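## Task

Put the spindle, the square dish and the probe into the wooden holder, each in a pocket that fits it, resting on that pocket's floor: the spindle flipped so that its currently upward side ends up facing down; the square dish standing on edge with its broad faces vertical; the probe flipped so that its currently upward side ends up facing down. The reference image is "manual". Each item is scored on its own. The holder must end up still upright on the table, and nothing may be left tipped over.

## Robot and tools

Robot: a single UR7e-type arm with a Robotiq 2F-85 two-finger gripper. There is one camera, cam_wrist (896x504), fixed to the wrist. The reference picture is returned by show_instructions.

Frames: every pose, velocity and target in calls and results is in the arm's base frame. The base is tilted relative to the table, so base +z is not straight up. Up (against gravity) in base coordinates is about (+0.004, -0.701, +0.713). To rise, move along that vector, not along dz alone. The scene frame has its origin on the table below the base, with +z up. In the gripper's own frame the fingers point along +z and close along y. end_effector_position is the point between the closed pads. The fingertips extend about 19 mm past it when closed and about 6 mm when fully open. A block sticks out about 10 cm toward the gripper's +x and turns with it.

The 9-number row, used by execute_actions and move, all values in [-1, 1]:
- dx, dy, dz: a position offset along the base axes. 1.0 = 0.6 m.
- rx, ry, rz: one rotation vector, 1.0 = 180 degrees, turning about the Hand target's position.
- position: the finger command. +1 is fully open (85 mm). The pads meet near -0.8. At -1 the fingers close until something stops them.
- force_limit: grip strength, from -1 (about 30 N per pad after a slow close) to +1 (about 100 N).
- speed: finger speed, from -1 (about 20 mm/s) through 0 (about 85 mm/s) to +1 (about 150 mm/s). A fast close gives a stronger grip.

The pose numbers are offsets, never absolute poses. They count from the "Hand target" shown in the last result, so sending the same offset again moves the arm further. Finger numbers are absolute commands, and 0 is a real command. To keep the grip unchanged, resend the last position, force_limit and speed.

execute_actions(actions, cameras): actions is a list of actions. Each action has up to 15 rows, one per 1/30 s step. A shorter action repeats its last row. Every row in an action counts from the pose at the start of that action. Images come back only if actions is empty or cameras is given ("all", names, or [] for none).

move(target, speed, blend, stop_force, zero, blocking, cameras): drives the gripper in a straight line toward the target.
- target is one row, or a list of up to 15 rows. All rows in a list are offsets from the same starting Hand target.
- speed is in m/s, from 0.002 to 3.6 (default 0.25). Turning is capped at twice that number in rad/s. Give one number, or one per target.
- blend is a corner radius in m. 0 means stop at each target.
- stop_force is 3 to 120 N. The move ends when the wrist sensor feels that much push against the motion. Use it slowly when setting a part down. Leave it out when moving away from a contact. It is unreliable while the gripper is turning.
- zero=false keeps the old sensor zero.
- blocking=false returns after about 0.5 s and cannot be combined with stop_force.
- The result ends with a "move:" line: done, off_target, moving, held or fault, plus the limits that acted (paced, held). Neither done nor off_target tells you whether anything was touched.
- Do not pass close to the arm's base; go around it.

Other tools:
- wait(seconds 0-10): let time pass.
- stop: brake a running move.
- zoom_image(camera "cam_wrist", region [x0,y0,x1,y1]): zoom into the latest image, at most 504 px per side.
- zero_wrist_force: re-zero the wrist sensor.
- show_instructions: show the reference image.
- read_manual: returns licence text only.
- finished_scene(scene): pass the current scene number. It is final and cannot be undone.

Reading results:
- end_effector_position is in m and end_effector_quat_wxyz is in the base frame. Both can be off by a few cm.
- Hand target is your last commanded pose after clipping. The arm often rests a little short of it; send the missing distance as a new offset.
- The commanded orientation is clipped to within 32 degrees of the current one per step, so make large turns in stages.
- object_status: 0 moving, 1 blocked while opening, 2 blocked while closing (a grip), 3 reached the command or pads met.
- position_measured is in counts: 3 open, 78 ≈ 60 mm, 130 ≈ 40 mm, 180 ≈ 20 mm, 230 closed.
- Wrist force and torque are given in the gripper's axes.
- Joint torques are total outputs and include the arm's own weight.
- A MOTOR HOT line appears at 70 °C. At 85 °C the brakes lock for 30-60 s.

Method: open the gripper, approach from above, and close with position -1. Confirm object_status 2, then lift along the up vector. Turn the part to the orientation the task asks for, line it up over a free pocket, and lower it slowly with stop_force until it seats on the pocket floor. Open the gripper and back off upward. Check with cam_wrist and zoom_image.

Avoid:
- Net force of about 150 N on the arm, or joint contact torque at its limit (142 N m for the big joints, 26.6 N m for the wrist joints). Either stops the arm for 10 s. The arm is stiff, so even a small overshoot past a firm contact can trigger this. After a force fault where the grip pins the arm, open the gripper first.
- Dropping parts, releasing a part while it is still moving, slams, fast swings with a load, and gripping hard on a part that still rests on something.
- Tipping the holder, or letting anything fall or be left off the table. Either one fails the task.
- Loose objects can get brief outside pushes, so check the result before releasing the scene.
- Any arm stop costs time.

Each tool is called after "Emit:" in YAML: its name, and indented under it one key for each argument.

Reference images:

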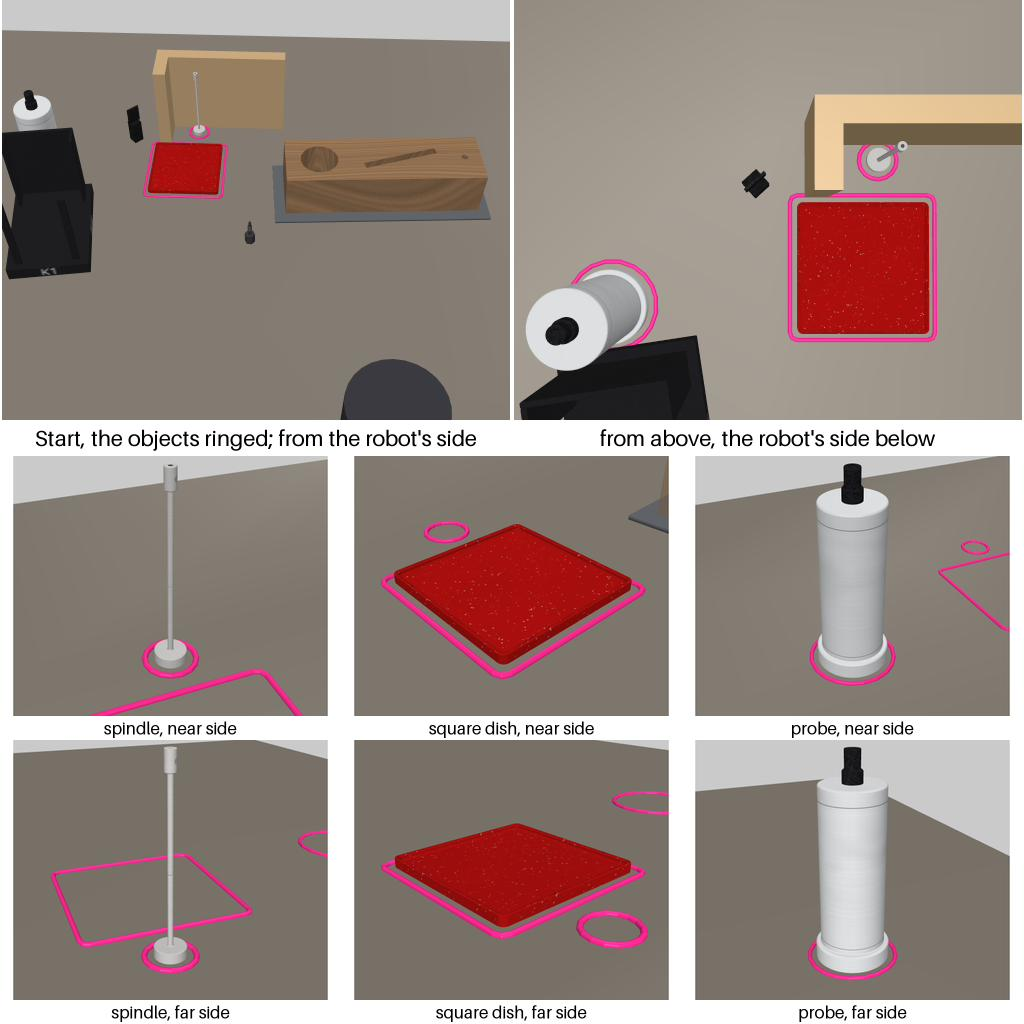

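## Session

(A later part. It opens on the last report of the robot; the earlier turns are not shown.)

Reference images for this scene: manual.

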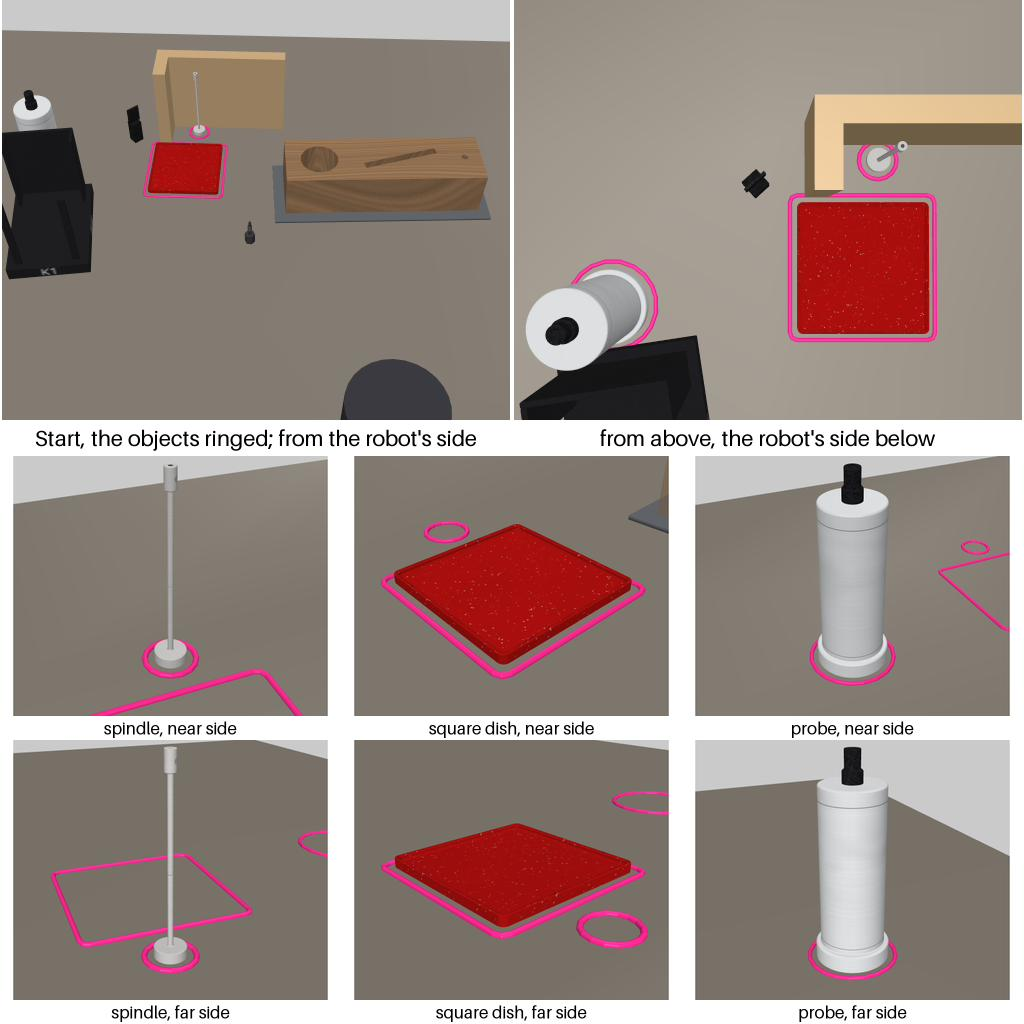

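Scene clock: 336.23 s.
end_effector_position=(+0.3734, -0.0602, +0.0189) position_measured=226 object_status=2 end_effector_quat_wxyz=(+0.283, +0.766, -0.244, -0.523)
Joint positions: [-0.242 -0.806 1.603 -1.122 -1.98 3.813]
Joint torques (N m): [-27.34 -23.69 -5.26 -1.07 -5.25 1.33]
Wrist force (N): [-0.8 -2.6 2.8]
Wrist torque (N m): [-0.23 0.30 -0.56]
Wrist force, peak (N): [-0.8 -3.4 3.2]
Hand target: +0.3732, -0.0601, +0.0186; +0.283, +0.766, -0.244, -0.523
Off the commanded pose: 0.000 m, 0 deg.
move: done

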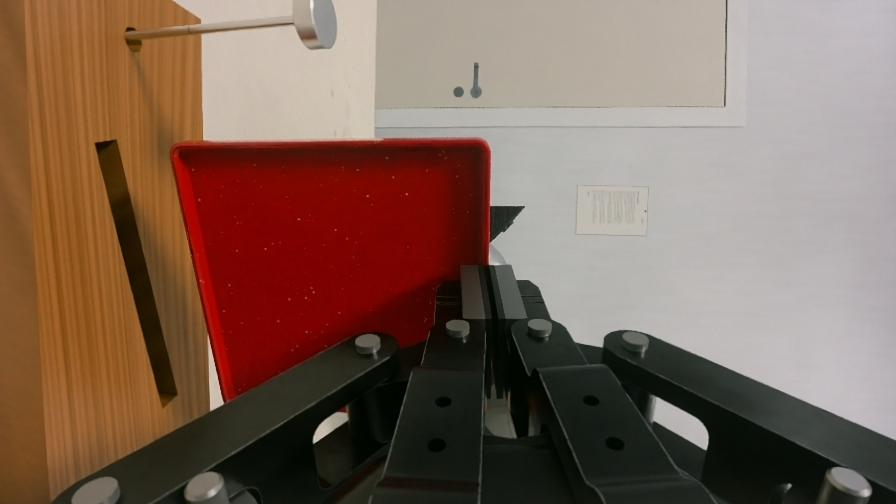

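Emit:
move:
  target: [-0.0009,0.0192,-0.0162,0,0,0,-0.97,-0.1,-0.8]
  speed: 0.05
  stop_force: 6
  cameras: ["cam_wrist"]

Emit:
zoom_image:
  camera: "cam_wrist"
  region: [60, 80, 320, 440]

Scene clock: 354.03 s.
end_effector_position=(+0.3727, -0.0486, +0.0089) position_measured=226 object_status=2 end_effector_quat_wxyz=(+0.283, +0.766, -0.244, -0.523)
Joint positions: [-0.223 -0.79 1.606 -1.139 -1.963 3.82]
Joint torques (N m): [-27 -23.15 -5.99 -1.23 0.27 1.43]
Wrist force (N): [-0.8 -2.4 2.5]
Wrist torque (N m): [-0.21 0.28 -0.55]
Wrist force, peak (N): [-0.8 -2.9 2.9]
Hand target: +0.3727, -0.0486, +0.0089; +0.283, +0.766, -0.244, -0.523
Off the commanded pose: 0.000 m, 0 deg.
move: done

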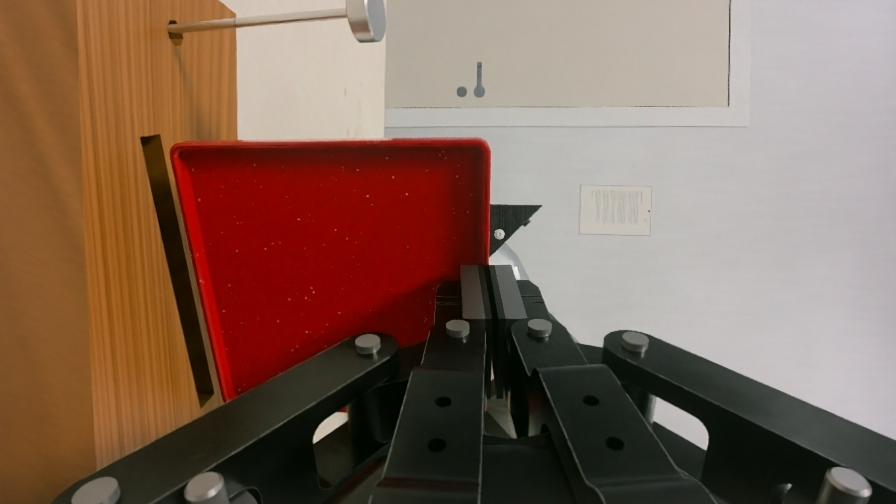

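Scaled by 1.400 from the camera's 896x504 image, which has a finer 1280x720 frame.

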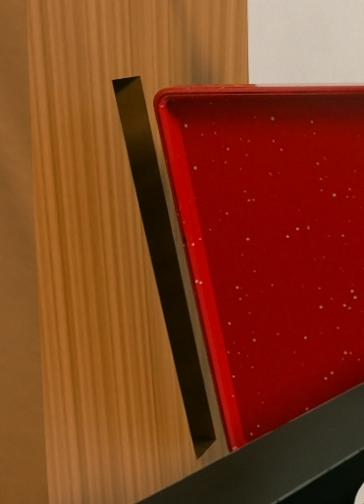

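Emit:
move:
  target: [-0.0001,0.0070,-0.0071,0,0,0,-0.97,-0.1,-0.8]
  speed: 0.02
  stop_force: 3
  cameras: ["cam_wrist"]

Emit:
zoom_image:
  camera: "cam_wrist"
  region: [80, 100, 280, 420]

Scene clock: 357.80 s.
end_effector_position=(+0.3726, -0.0444, +0.0046) position_measured=226 object_status=2 end_effector_quat_wxyz=(+0.283, +0.766, -0.244, -0.523)
Joint positions: [-0.216 -0.783 1.606 -1.145 -1.956 3.822]
Joint torques (N m): [-27.04 -23.3 -6.02 -1.17 0.31 1.49]
Wrist force (N): [-0.7 -2.5 2.7]
Wrist torque (N m): [-0.23 0.25 -0.55]
Wrist force, peak (N): [-0.8 -2.7 2.9]
Hand target: +0.3726, -0.0444, +0.0046; +0.283, +0.766, -0.244, -0.523
Off the commanded pose: 0.000 m, 0 deg.
move: done

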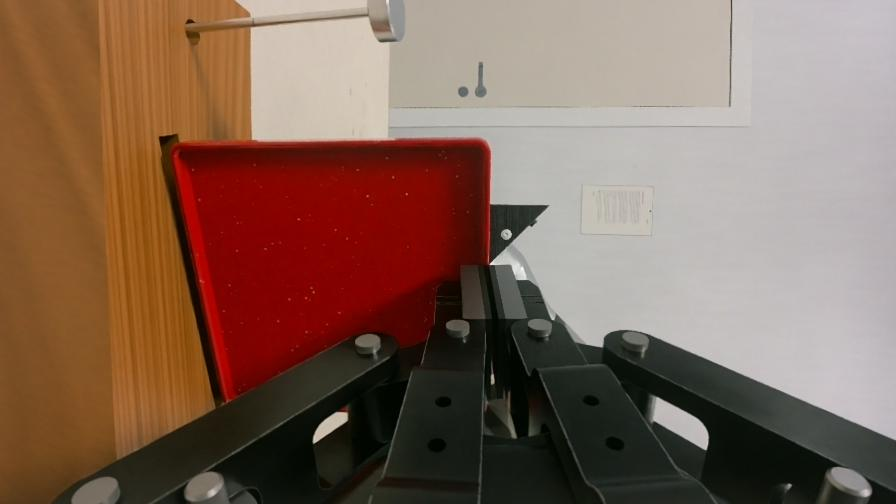

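Scaled by 1.575 from the camera's 896x504 image, which has a finer 1280x720 frame.

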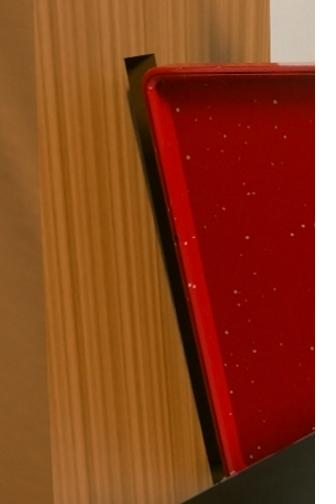

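Emit:
zoom_image:
  camera: "cam_wrist"
  region: [130, 120, 230, 260]

Emit:
zoom_image:
  camera: "cam_wrist"
  region: [150, 270, 250, 410]

Scaled by 3.600 from the camera's 896x504 image, which has a finer 1280x720 frame.

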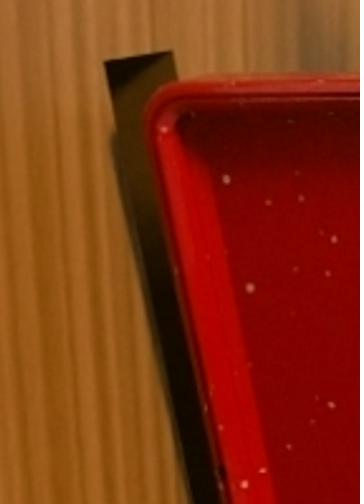

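Scaled by 3.600 from the camera's 896x504 image, which has a finer 1280x720 frame.

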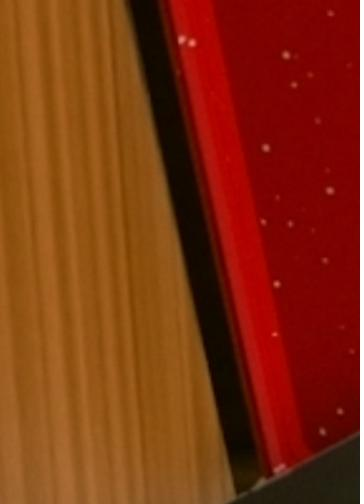

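Emit:
move:
  target: [-0.0001,0.0035,-0.0036,0,0,0,-0.97,-0.1,-0.8]
  speed: 0.01
  stop_force: 3
  cameras: ["cam_wrist"]

Emit:
zoom_image:
  camera: "cam_wrist"
  region: [130, 120, 230, 260]

Emit:
zoom_image:
  camera: "cam_wrist"
  region: [150, 270, 250, 410]

Scene clock: 362.20 s.
end_effector_position=(+0.3726, -0.0423, +0.0025) position_measured=226 object_status=2 end_effector_quat_wxyz=(+0.283, +0.766, -0.244, -0.523)
Joint positions: [-0.213 -0.779 1.607 -1.149 -1.953 3.823]
Joint torques (N m): [-26.71 -23.05 -6.09 -1.13 0.27 1.48]
Wrist force (N): [-0.9 -2.6 2.5]
Wrist torque (N m): [-0.25 0.28 -0.56]
Wrist force, peak (N): [-0.9 -2.7 2.9]
Hand target: +0.3726, -0.0423, +0.0025; +0.283, +0.766, -0.244, -0.523
Off the commanded pose: 0.000 m, 0 deg.
move: done

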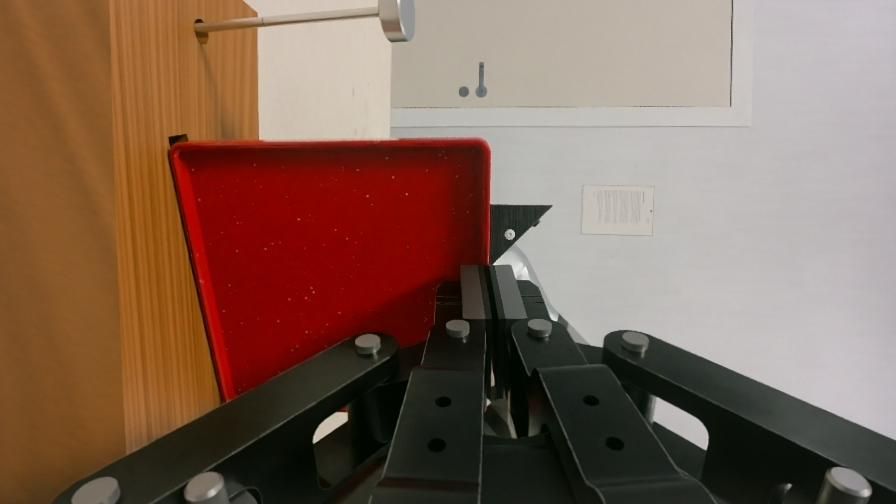

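Scaled by 3.600 from the camera's 896x504 image, which has a finer 1280x720 frame.

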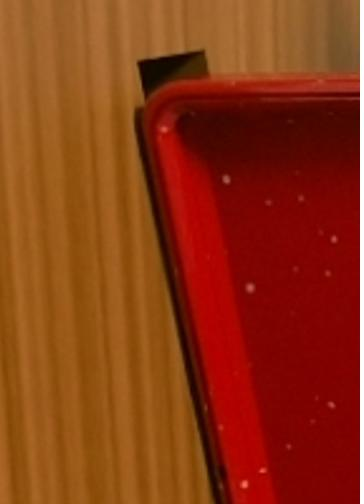

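Scaled by 3.600 from the camera's 896x504 image, which has a finer 1280x720 frame.

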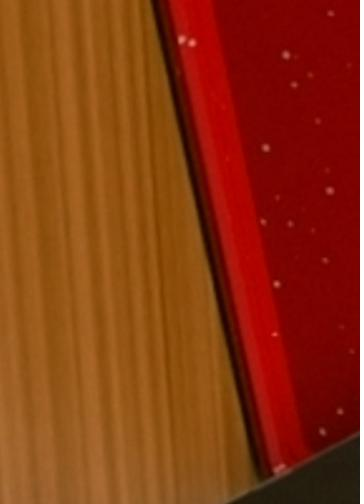

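Emit:
move:
  target: [-0.0001,0.0035,-0.0036,0,0,0,-0.97,-0.1,-0.8]
  speed: 0.008
  stop_force: 3
  cameras: ["cam_wrist"]

Emit:
zoom_image:
  camera: "cam_wrist"
  region: [130, 120, 230, 260]

Emit:
zoom_image:
  camera: "cam_wrist"
  region: [150, 270, 250, 410]

Scene clock: 366.47 s.
end_effector_position=(+0.3726, -0.0418, +0.0021) position_measured=226 object_status=2 end_effector_quat_wxyz=(+0.283, +0.766, -0.244, -0.523)
Joint positions: [-0.212 -0.778 1.607 -1.149 -1.953 3.823]
Joint torques (N m): [-43.43 -35.8 -7.56 1 -3.77 -1.26]
Wrist force (N): [-1.2 3.3 2.4]
Wrist torque (N m): [-0.35 0.27 -0.54]
Wrist force, peak (N): [-1.1 7.2 2.2]
Hand target: +0.3726, -0.0418, +0.0021; +0.283, +0.766, -0.244, -0.523 (not the last commanded pose)
Off the commanded pose: 0.002 m, 0 deg.
move: contact

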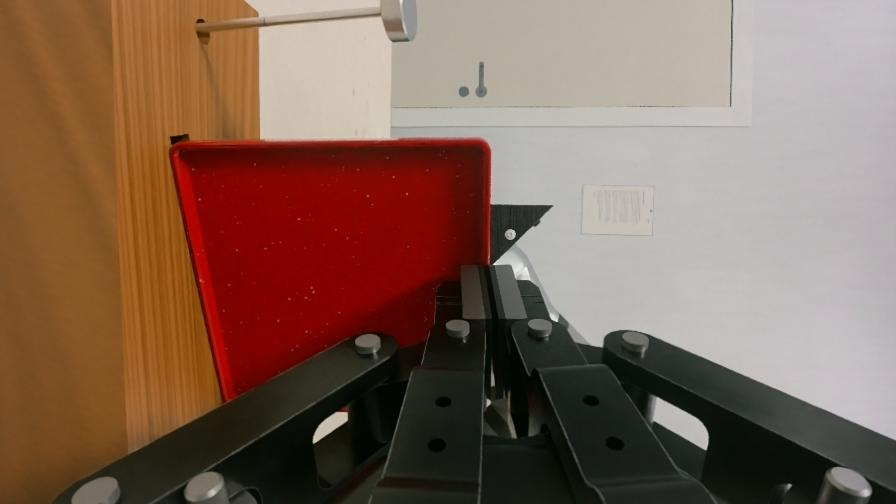

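Scaled by 3.600 from the camera's 896x504 image, which has a finer 1280x720 frame.

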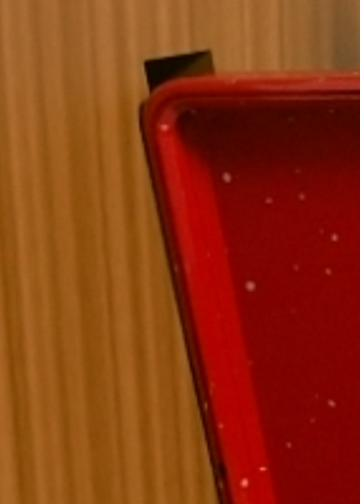

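Scaled by 3.600 from the camera's 896x504 image, which has a finer 1280x720 frame.

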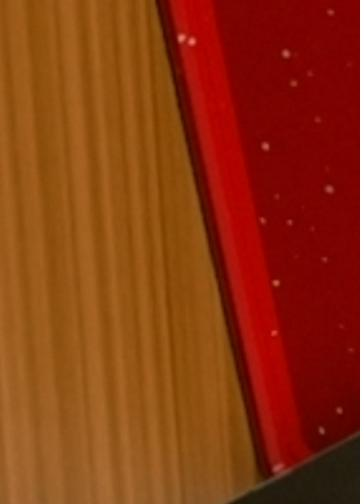

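Emit:
move:
  target:
    - [0,-0.0018,0.0018,0,0,0,-0.97,-0.1,-0.8]
    - [-0.0019,-0.0023,0.0013,0,0,0,-0.97,-0.1,-0.8]
  speed: 0.03

Emit:
move:
  target: [-0.0001,0.0117,-0.0119,0,0,0,-0.97,-0.1,-0.8]
  speed: 0.008
  stop_force: 3
  cameras: ["cam_wrist"]

Emit:
zoom_image:
  camera: "cam_wrist"
  region: [130, 120, 230, 260]

Emit:
zoom_image:
  camera: "cam_wrist"
  region: [150, 270, 250, 410]

Scene clock: 372.80 s.
end_effector_position=(+0.3715, -0.0432, +0.0028) position_measured=226 object_status=2 end_effector_quat_wxyz=(+0.283, +0.766, -0.244, -0.523)
Joint positions: [-0.215 -0.781 1.61 -1.15 -1.955 3.823]
Joint torques (N m): [-44.97 -36.25 -4.94 -0.79 -5.09 -1.4]
Wrist force (N): [-0.9 -2.5 2.5]
Wrist torque (N m): [-0.24 0.29 -0.41]
Wrist force, peak (N): [-1.1 3.6 2.5]
Hand target: +0.3714, -0.0432, +0.0028; +0.283, +0.766, -0.244, -0.523
Off the commanded pose: 0.000 m, 0 deg.
move: done

Scene clock: 374.30 s.
end_effector_position=(+0.3714, -0.0421, +0.0017) position_measured=226 object_status=2 end_effector_quat_wxyz=(+0.283, +0.766, -0.244, -0.523)
Joint positions: [-0.213 -0.78 1.611 -1.152 -1.953 3.823]
Joint torques (N m): [-44 -35.32 -5.21 0.93 -3.29 -1.27]
Wrist force (N): [-1.4 3.5 2.3]
Wrist torque (N m): [-0.35 0.23 -0.50]
Wrist force, peak (N): [-1.5 11.3 2.3]
Hand target: +0.3714, -0.0421, +0.0017; +0.283, +0.766, -0.244, -0.523 (not the last commanded pose)
Off the commanded pose: 0.008 m, 0 deg.
move: contact

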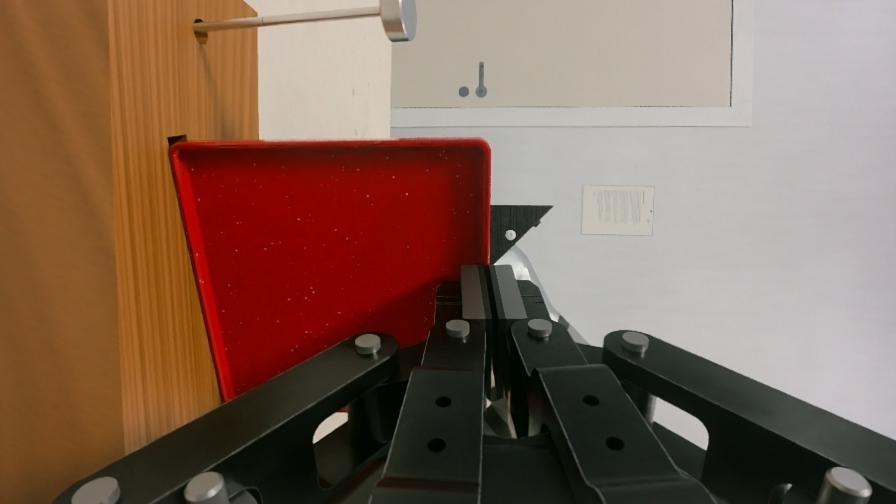

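Scaled by 3.600 from the camera's 896x504 image, which has a finer 1280x720 frame.

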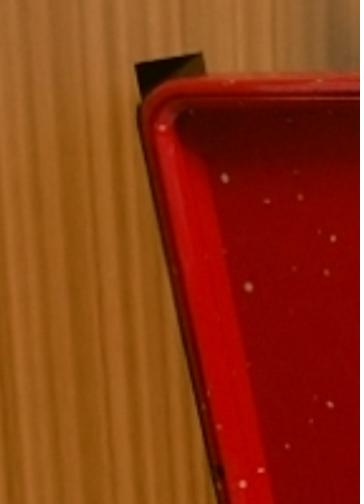

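Scaled by 3.600 from the camera's 896x504 image, which has a finer 1280x720 frame.

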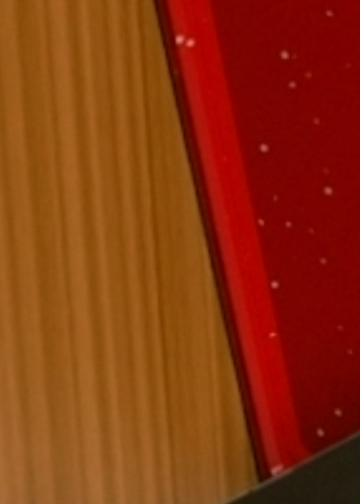

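Emit:
move:
  target: [-0.0024,-0.0001,-0.0011,0,0,0,-0.97,-0.1,-0.8]
  speed: 0.005
  stop_force: 4

Emit:
move:
  target: [0.0055,0.0013,0.0014,0,0,0,-0.97,-0.1,-0.8]
  speed: 0.005
  stop_force: 4

Emit:
zoom_image:
  camera: "cam_wrist"
  region: [130, 120, 230, 260]

Scene clock: 394.47 s.
end_effector_position=(+0.3700, -0.0422, +0.0010) position_measured=226 object_status=2 end_effector_quat_wxyz=(+0.283, +0.766, -0.244, -0.523)
Joint positions: [-0.214 -0.781 1.616 -1.156 -1.954 3.823]
Joint torques (N m): [-39.86 -32.22 -4.4 -3.59 -0.93 -1.47]
Wrist force (N): [-2.0 16.4 2.3]
Wrist torque (N m): [-0.58 0.22 -0.47]
Wrist force, peak (N): [-2.0 16.5 2.3]
Hand target: +0.3700, -0.0422, +0.0010; +0.283, +0.766, -0.244, -0.523
Off the commanded pose: 0.000 m, 0 deg.
move: done

Scene clock: 396.07 s.
end_effector_position=(+0.3733, -0.0414, +0.0019) position_measured=226 object_status=2 end_effector_quat_wxyz=(+0.283, +0.766, -0.244, -0.523)
Joint positions: [-0.211 -0.777 1.604 -1.148 -1.952 3.824]
Joint torques (N m): [-22.05 -17.93 -21.94 -0.87 4.73 1.38]
Wrist force (N): [-2.3 18.1 1.5]
Wrist torque (N m): [-0.62 0.23 -0.54]
Wrist force, peak (N): [-2.3 18.1 1.5]
Hand target: +0.3733, -0.0414, +0.0019; +0.283, +0.766, -0.244, -0.523
Off the commanded pose: 0.000 m, 0 deg.
move: done

Scaled by 3.600 from the camera's 896x504 image, which has a finer 1280x720 frame.
This view is cut from an older image: the scene may have changed since it was taken.

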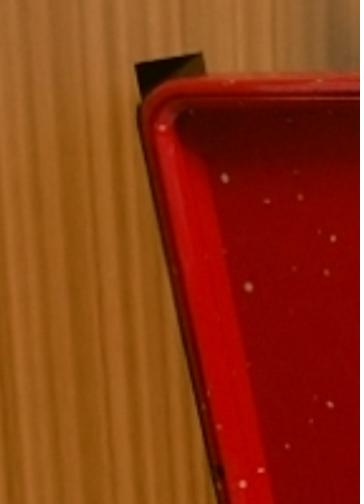

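Emit:
move:
  target: [0,-0.0023,0.0024,0,0,0,-0.97,-0.1,-0.8]
  speed: 0.02
  cameras: ["cam_wrist"]

Emit:
zoom_image:
  camera: "cam_wrist"
  region: [130, 120, 230, 260]

Emit:
zoom_image:
  camera: "cam_wrist"
  region: [150, 270, 250, 410]

Scene clock: 398.10 s.
end_effector_position=(+0.3733, -0.0427, +0.0032) position_measured=226 object_status=2 end_effector_quat_wxyz=(+0.283, +0.766, -0.244, -0.523)
Joint positions: [-0.213 -0.779 1.604 -1.146 -1.954 3.823]
Joint torques (N m): [-46.51 -36.3 -17.47 2.03 -5.04 -1.32]
Wrist force (N): [-0.9 -2.6 2.6]
Wrist torque (N m): [-0.24 0.29 -0.45]
Wrist force, peak (N): [-2.4 18.2 1.5]
Hand target: +0.3733, -0.0428, +0.0033; +0.283, +0.766, -0.244, -0.523
Off the commanded pose: 0.000 m, 0 deg.
move: done

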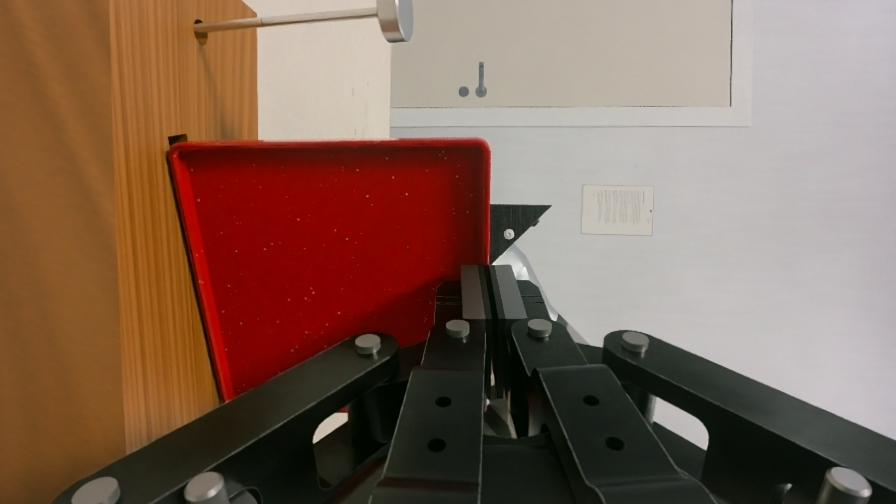

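Scaled by 3.600 from the camera's 896x504 image, which has a finer 1280x720 frame.

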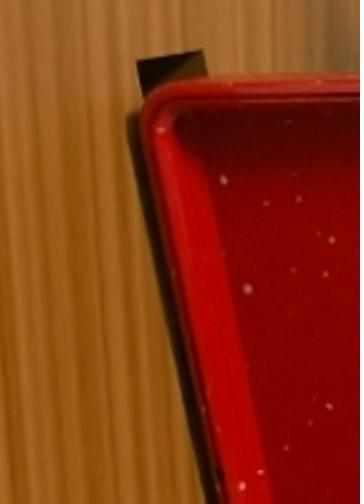

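Scaled by 3.600 from the camera's 896x504 image, which has a finer 1280x720 frame.

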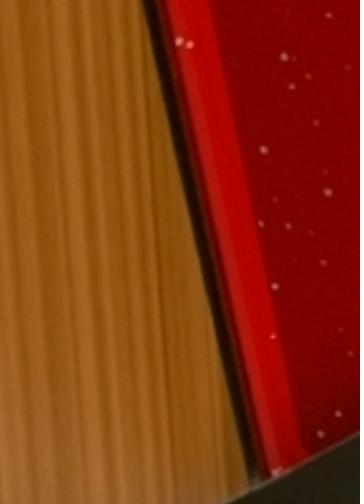

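Emit:
move:
  target: [-0.0044,-0.0011,-0.0011,0,0,0,-0.97,-0.1,-0.8]
  speed: 0.02

Emit:
move:
  target: [-0.0001,0.0117,-0.0119,0,0,0,-0.97,-0.1,-0.8]
  speed: 0.008
  stop_force: 3
  cameras: ["cam_wrist"]

Emit:
zoom_image:
  camera: "cam_wrist"
  region: [130, 120, 230, 260]

Emit:
zoom_image:
  camera: "cam_wrist"
  region: [150, 270, 250, 410]

Scene clock: 403.33 s.
end_effector_position=(+0.3708, -0.0434, +0.0027) position_measured=226 object_status=2 end_effector_quat_wxyz=(+0.283, +0.766, -0.244, -0.523)
Joint positions: [-0.215 -0.782 1.613 -1.152 -1.956 3.822]
Joint torques (N m): [-45.89 -36.9 -5.25 -1.48 -5.24 -1.53]
Wrist force (N): [-0.9 -2.5 2.7]
Wrist torque (N m): [-0.24 0.29 -0.40]
Wrist force, peak (N): [-0.9 -2.6 2.8]
Hand target: +0.3707, -0.0434, +0.0026; +0.283, +0.766, -0.244, -0.523
Off the commanded pose: 0.000 m, 0 deg.
move: done

Scene clock: 404.80 s.
end_effector_position=(+0.3706, -0.0423, +0.0015) position_measured=226 object_status=2 end_effector_quat_wxyz=(+0.283, +0.766, -0.244, -0.523)
Joint positions: [-0.214 -0.781 1.613 -1.154 -1.954 3.823]
Joint torques (N m): [-43.99 -35.18 -12.87 0.72 -3.88 -1.26]
Wrist force (N): [-2.1 3.3 2.4]
Wrist torque (N m): [-0.36 0.26 -0.49]
Wrist force, peak (N): [-3.9 10.0 2.3]
Hand target: +0.3707, -0.0423, +0.0015; +0.283, +0.766, -0.244, -0.523 (not the last commanded pose)
Off the commanded pose: 0.008 m, 0 deg.
move: contact

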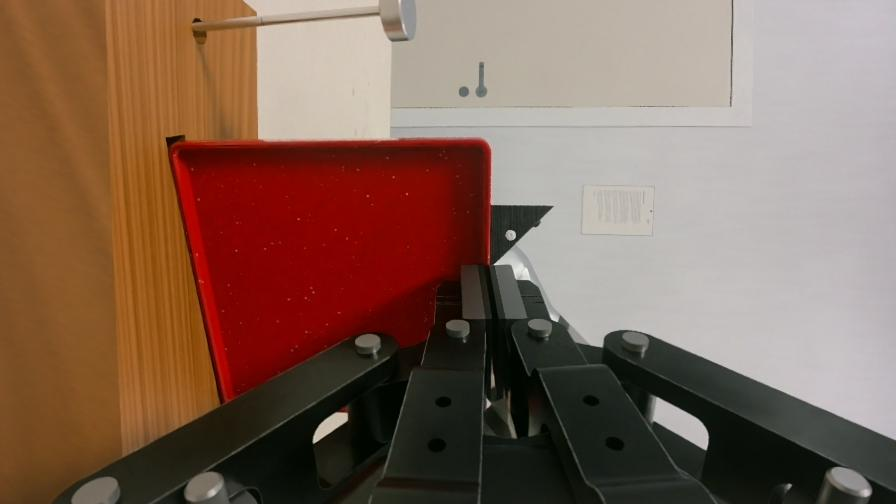

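Scaled by 3.600 from the camera's 896x504 image, which has a finer 1280x720 frame.

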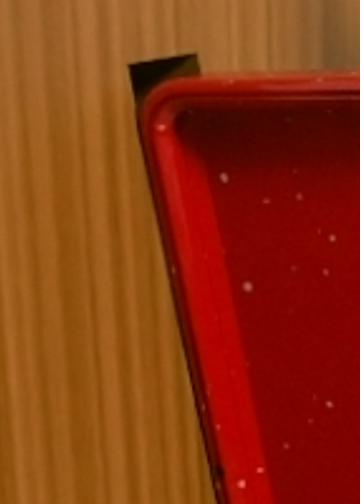

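Scaled by 3.600 from the camera's 896x504 image, which has a finer 1280x720 frame.

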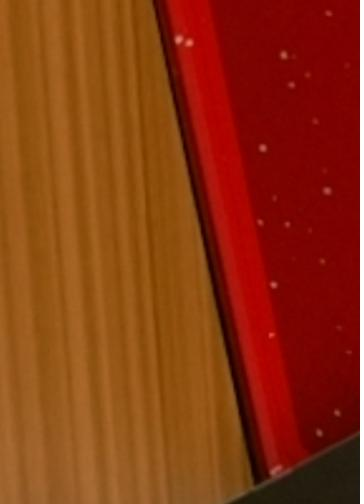

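Emit:
move:
  target: [0,-0.0012,0.0012,0,0.0020,-0.0020,-0.97,-0.1,-0.8]
  speed: 0.02

Emit:
move:
  target: [-0.0001,0.0117,-0.0119,0,0,0,-0.97,-0.1,-0.8]
  speed: 0.008
  stop_force: 3
  cameras: ["cam_wrist"]

Emit:
zoom_image:
  camera: "cam_wrist"
  region: [130, 120, 230, 260]

Emit:
zoom_image:
  camera: "cam_wrist"
  region: [150, 270, 250, 410]

Scene clock: 408.47 s.
end_effector_position=(+0.3707, -0.0430, +0.0021) position_measured=226 object_status=2 end_effector_quat_wxyz=(+0.282, +0.764, -0.246, -0.526)
Joint positions: [-0.217 -0.777 1.609 -1.146 -1.952 3.825]
Joint torques (N m): [-44.2 -23.55 -25.19 1.57 -0.06 1.48]
Wrist force (N): [-0.9 -2.6 2.6]
Wrist torque (N m): [-0.23 0.29 -0.56]
Wrist force, peak (N): [-2.2 3.6 2.4]
Hand target: +0.3707, -0.0430, +0.0022; +0.282, +0.764, -0.246, -0.526
Off the commanded pose: 0.000 m, 0 deg.
move: done

Scene clock: 410.67 s.
end_effector_position=(+0.3706, -0.0360, -0.0050) position_measured=226 object_status=2 end_effector_quat_wxyz=(+0.282, +0.764, -0.246, -0.526)
Joint positions: [-0.205 -0.765 1.608 -1.157 -1.941 3.829]
Joint torques (N m): [-26.86 -23.57 -23.45 -1 0.33 1.39]
Wrist force (N): [-0.8 -2.3 2.7]
Wrist torque (N m): [-0.21 0.26 -0.56]
Wrist force, peak (N): [-1.0 -2.5 2.8]
Hand target: +0.3706, -0.0360, -0.0050; +0.282, +0.764, -0.246, -0.526
Off the commanded pose: 0.000 m, 0 deg.
move: done

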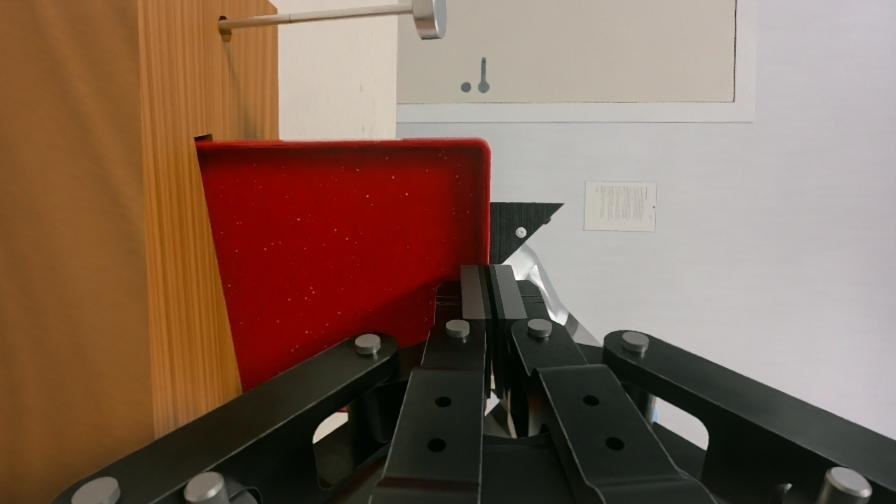

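Scaled by 3.600 from the camera's 896x504 image, which has a finer 1280x720 frame.

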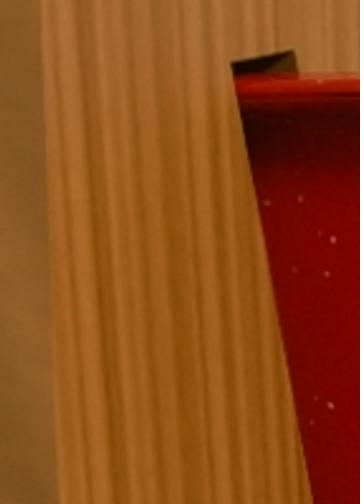

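Scaled by 3.600 from the camera's 896x504 image, which has a finer 1280x720 frame.

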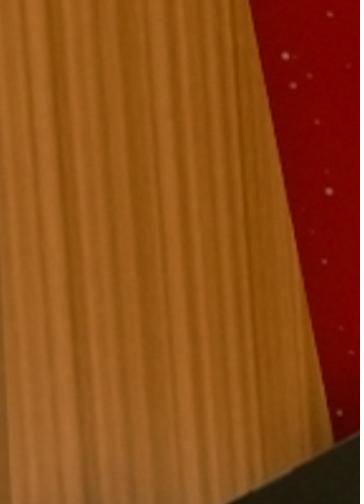

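Emit:
move:
  target: [-0.0003,0.0619,-0.0629,0,0,0,-0.97,-0.1,-0.8]
  speed: 0.012
  stop_force: 4
  cameras: ["cam_wrist"]

Scene clock: 416.40 s.
end_effector_position=(+0.3704, -0.0068, -0.0346) position_measured=226 object_status=2 end_effector_quat_wxyz=(+0.282, +0.764, -0.246, -0.526)
Joint positions: [-0.158 -0.709 1.601 -1.199 -1.895 3.845]
Joint torques (N m): [-43.95 -36.66 -3.96 1.15 -3.43 -1.29]
Wrist force (N): [-1.9 4.1 2.0]
Wrist torque (N m): [-0.26 0.26 -0.56]
Wrist force, peak (N): [-2.4 14.7 1.0]
Hand target: +0.3704, -0.0068, -0.0346; +0.282, +0.764, -0.246, -0.526 (not the last commanded pose)
Off the commanded pose: 0.011 m, 0 deg.
move: contact

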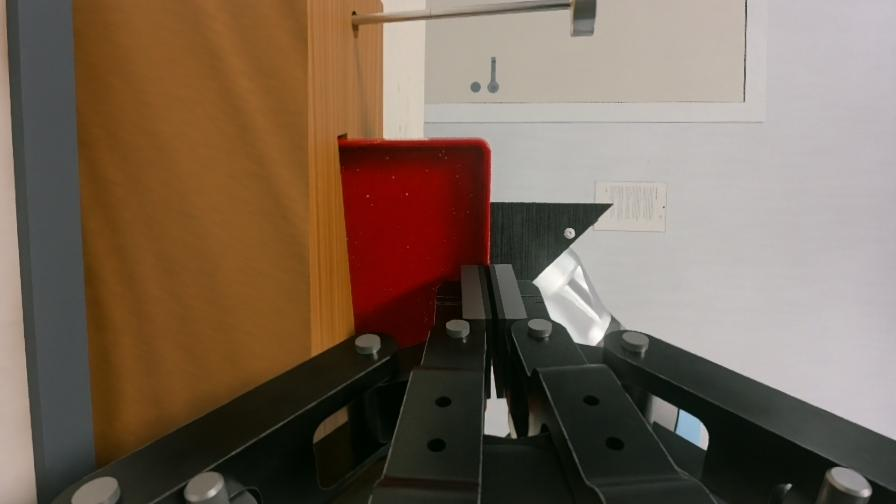

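Emit:
move:
  target: [0,0.0117,-0.0119,0,0,0,-0.97,-0.1,-0.8]
  speed: 0.006
  stop_force: 6

Scene clock: 419.00 s.
end_effector_position=(+0.3704, -0.0067, -0.0348) position_measured=226 object_status=2 end_effector_quat_wxyz=(+0.283, +0.764, -0.246, -0.526)
Joint positions: [-0.157 -0.709 1.601 -1.2 -1.895 3.845]
Joint torques (N m): [-42 -34.83 -8.87 -0.07 -2.25 -1.35]
Wrist force (N): [-2.7 11.8 1.6]
Wrist torque (N m): [-0.41 0.22 -0.56]
Wrist force, peak (N): [-2.5 15.9 1.3]
Hand target: +0.3704, -0.0067, -0.0348; +0.283, +0.764, -0.246, -0.526 (not the last commanded pose)
Off the commanded pose: 0.010 m, 0 deg.
move: contact

Emit:
move:
  target: [0,-0.0012,0.0012,0,0,0,-0.66,-0.6,-1]
  speed: 0.02
  cameras: ["cam_wrist"]

Scene clock: 422.00 s.
end_effector_position=(+0.3704, -0.0073, -0.0341) position_measured=212 object_status=3 end_effector_quat_wxyz=(+0.283, +0.764, -0.246, -0.526)
Joint positions: [-0.158 -0.71 1.601 -1.199 -1.896 3.844]
Joint torques (N m): [-45.27 -37.39 -4.05 1.71 -4.69 -1.43]
Wrist force (N): [-0.8 0.2 2.5]
Wrist torque (N m): [-0.20 0.23 -0.51]
Wrist force, peak (N): [-2.8 11.8 1.6]
Hand target: +0.3704, -0.0074, -0.0341; +0.283, +0.764, -0.246, -0.526
Off the commanded pose: 0.000 m, 0 deg.
move: done

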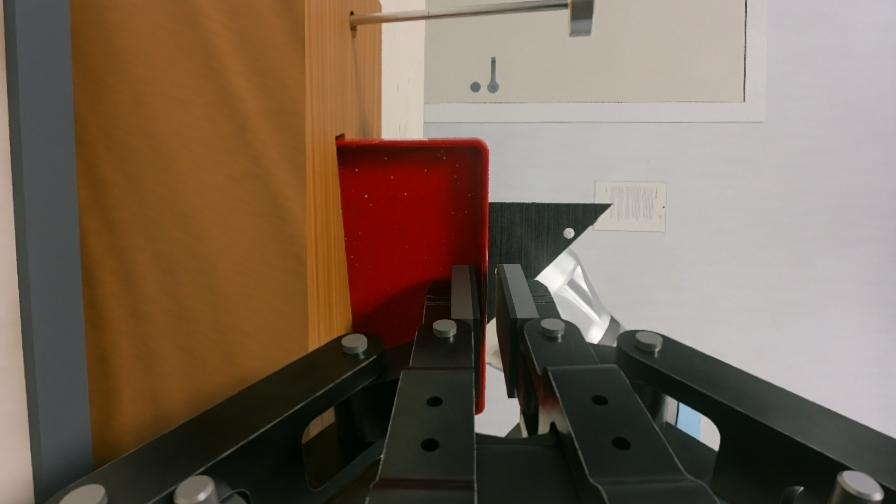

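Emit:
move:
  target:
    - [0.1252,0.0182,0.0452,0,0,0,-0.66,-0.6,-1]
    - [0.2173,0.0457,0.4982,-0.4783,-0.0935,-0.1136,-0.66,-0.6,-1]
    - [0.1835,0.5307,0.625,-0.4783,-0.0935,-0.1136,-0.66,-0.6,-1]
    - [0.1405,0.611,0.494,-0.4783,-0.0935,-0.1136,0.6,-0.6,0]
  speed: [0.1,0.5,0.4,0.2]
  blend: [0.02,0.05,0.03,0]
  cameras: ["cam_wrist"]

Scene clock: 455.97 s.
end_effector_position=(+0.4577, +0.3118, +0.3087) position_measured=212 object_status=3 end_effector_quat_wxyz=(-0.586, -0.379, +0.700, +0.154)
Joint positions: [0.319 -0.474 0.171 0.032 -1.495 5.551]
Joint torques (N m): [-39.14 -45.61 -19.1 1.58 -1.61 -0.05]
Wrist force (N): [-1.3 0.6 2.3]
Wrist torque (N m): [0.10 0.38 -0.27]
Wrist force, peak (N): [-5.0 0.3 3.1]
Hand target: +0.4577, +0.3118, +0.3087; -0.586, -0.379, +0.700, +0.154 (not the last commanded pose)
Tool commands: gripper/position=-0.662745 gripper/force_limit=-0.6 gripper/speed=-1.0
Off the commanded pose: 0.066 m, 2 deg.
FORCE FAULT: contact force on the arm reached its limit, and the arm stopped for 10 seconds. The contact can be on any part of the arm, not only on its tool. That time counts as 20 of the actions that you can send in this scene. The arm's remaining commands of this call were not run. The arm's target is now where it stood when the stop ended, not its last command. The arm accepts commands again.
move: fault; path passed 3 of 4 targets; target 4's new numbers were not sent

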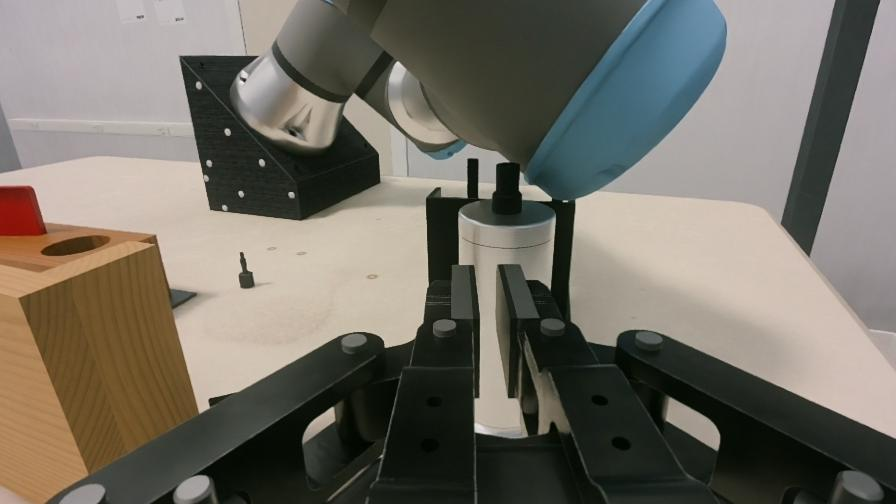

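Emit:
move:
  target:
    - [0.0012,-0.1753,0.1782,0,0,0,-0.66,-0.6,-1]
    - [-0.0618,-0.315,0.1813,0.8102,-0.2488,0.4586,-0.66,-0.6,-1]
  speed: [0.15,0.45]
  blend: [0.02,0]
  cameras: ["cam_wrist"]

Scene clock: 473.60 s.
end_effector_position=(+0.4206, +0.1228, +0.4175) position_measured=212 object_status=3 end_effector_quat_wxyz=(-0.392, +0.885, +0.118, -0.220)
Joint positions: [-0.324 -1.391 1.227 -0.569 -1.098 2.338]
Joint torques (N m): [-33.81 -3.88 -26.7 0.02 2.08 -1.57]
Wrist force (N): [1.5 0.3 0.4]
Wrist torque (N m): [-0.19 -0.45 0.14]
Wrist force, peak (N): [-2.6 0.4 2.3]
Hand target: +0.4206, +0.1228, +0.4175; -0.392, +0.885, +0.118, -0.220
Off the commanded pose: 0.000 m, 0 deg.
elbow stopped short: the move would have taken joint 3 (elbow) straighter than the controller allows.
move: done

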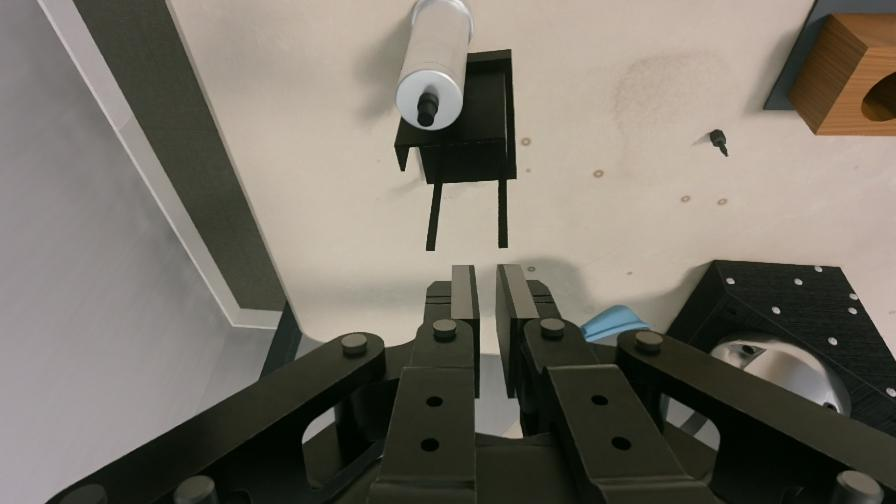

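Emit:
move:
  target:
    - [-0.0141,0.1971,-0.1413,0,0,0,0.6,-0.6,0]
    - [-0.0931,0.2997,-0.2456,0,0,0,0.6,-0.6,0]
  speed: [0.25,0.06]
  blend: [0.005,0]
  cameras: ["cam_wrist"]

Scene clock: 480.17 s.
end_effector_position=(+0.3648, +0.3026, +0.2702) position_measured=53 object_status=3 end_effector_quat_wxyz=(-0.392, +0.885, +0.118, -0.220)
Joint positions: [0.008 -1.493 1.753 -1.155 -0.868 2.628]
Joint torques (N m): [-10.87 -25.15 -8.68 -2.26 2.03 1.2]
Wrist force (N): [1.4 -0.9 -0.2]
Wrist torque (N m): [-0.16 -0.49 -0.01]
Wrist force, peak (N): [2.2 -2.0 -0.5]
Hand target: +0.3647, +0.3026, +0.2701; -0.392, +0.885, +0.118, -0.220
Off the commanded pose: 0.000 m, 0 deg.
move: done

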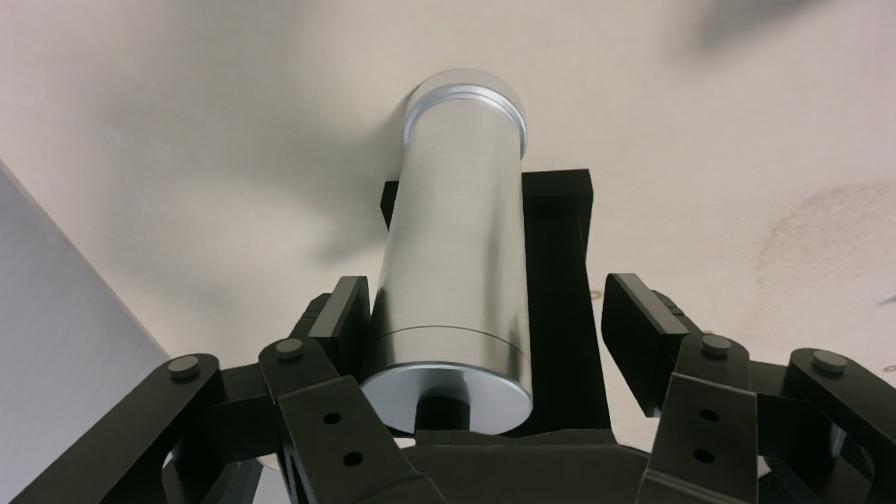

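Emit:
move:
  target:
    - [0,0.0113,0.0111,0,0,0,0.6,-0.6,0]
    - [0,0.0113,0.0111,0,0,0,-1,-0.3,-0.8]
  speed: 0.05
  cameras: ["cam_wrist"]

Scene clock: 484.13 s.
end_effector_position=(+0.3648, +0.3094, +0.2768) position_measured=116 object_status=0 end_effector_quat_wxyz=(-0.392, +0.885, +0.118, -0.220)
Joint positions: [0.022 -1.493 1.738 -1.149 -0.859 2.642]
Joint torques (N m): [-10.63 -15.41 -16.49 0.27 0.13 0.94]
Wrist force (N): [-5.4 0.2 -18.4]
Wrist torque (N m): [-0.82 -0.59 0.23]
Wrist force, peak (N): [-5.3 0.1 -18.5]
Hand target: +0.3647, +0.3094, +0.2768; -0.392, +0.885, +0.118, -0.220
Off the commanded pose: 0.000 m, 0 deg.
move: done

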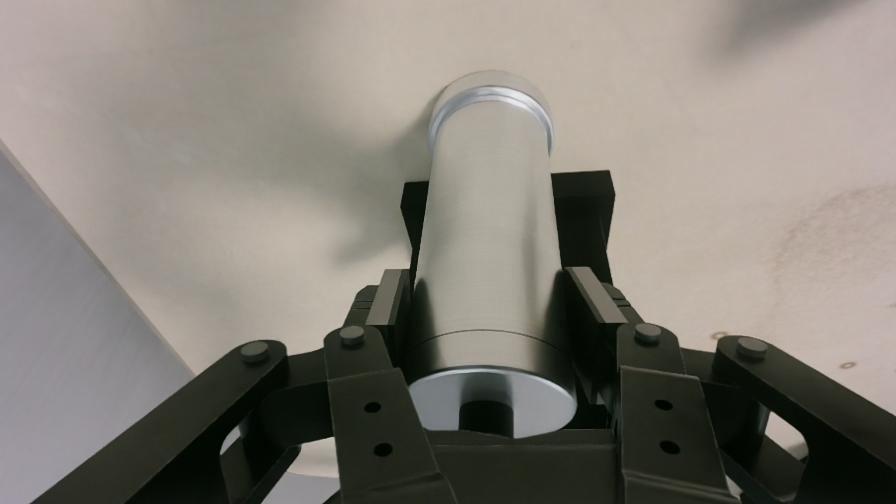

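Emit:
move:
  target: [0.0002,-0.0351,0.0356,0,0,0,-1,-0.3,-0.8]
  speed: 0.04
  cameras: ["cam_wrist"]

Scene clock: 486.30 s.
end_effector_position=(+0.3648, +0.2885, +0.2980) position_measured=119 object_status=2 end_effector_quat_wxyz=(-0.392, +0.885, +0.118, -0.220)
Joint positions: [-0.02 -1.514 1.699 -1.061 -0.886 2.599]
Joint torques (N m): [-27.28 -25.71 -30.39 1.27 -3.6 -1.67]
Wrist force (N): [5.8 0.5 7.4]
Wrist torque (N m): [-0.27 -0.51 0.15]
Wrist force, peak (N): [-5.4 -0.3 -18.5]
Hand target: +0.3649, +0.2884, +0.2981; -0.392, +0.885, +0.118, -0.220
Off the commanded pose: 0.000 m, 0 deg.
move: done

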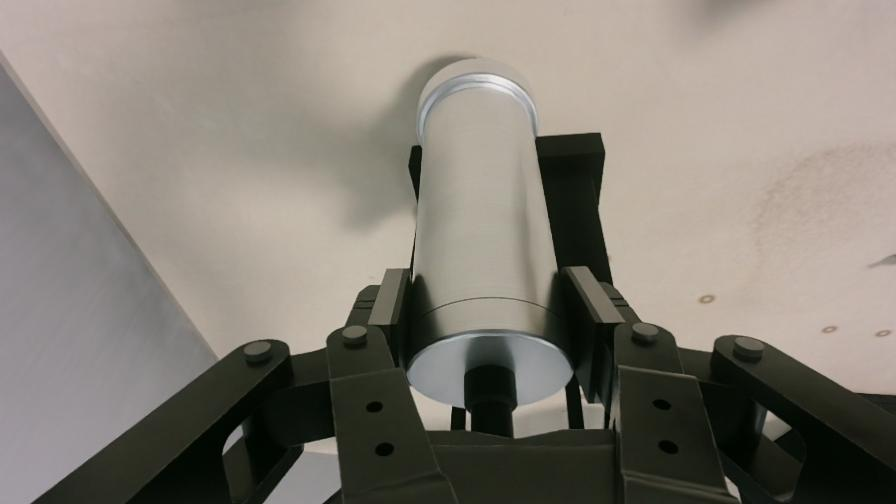

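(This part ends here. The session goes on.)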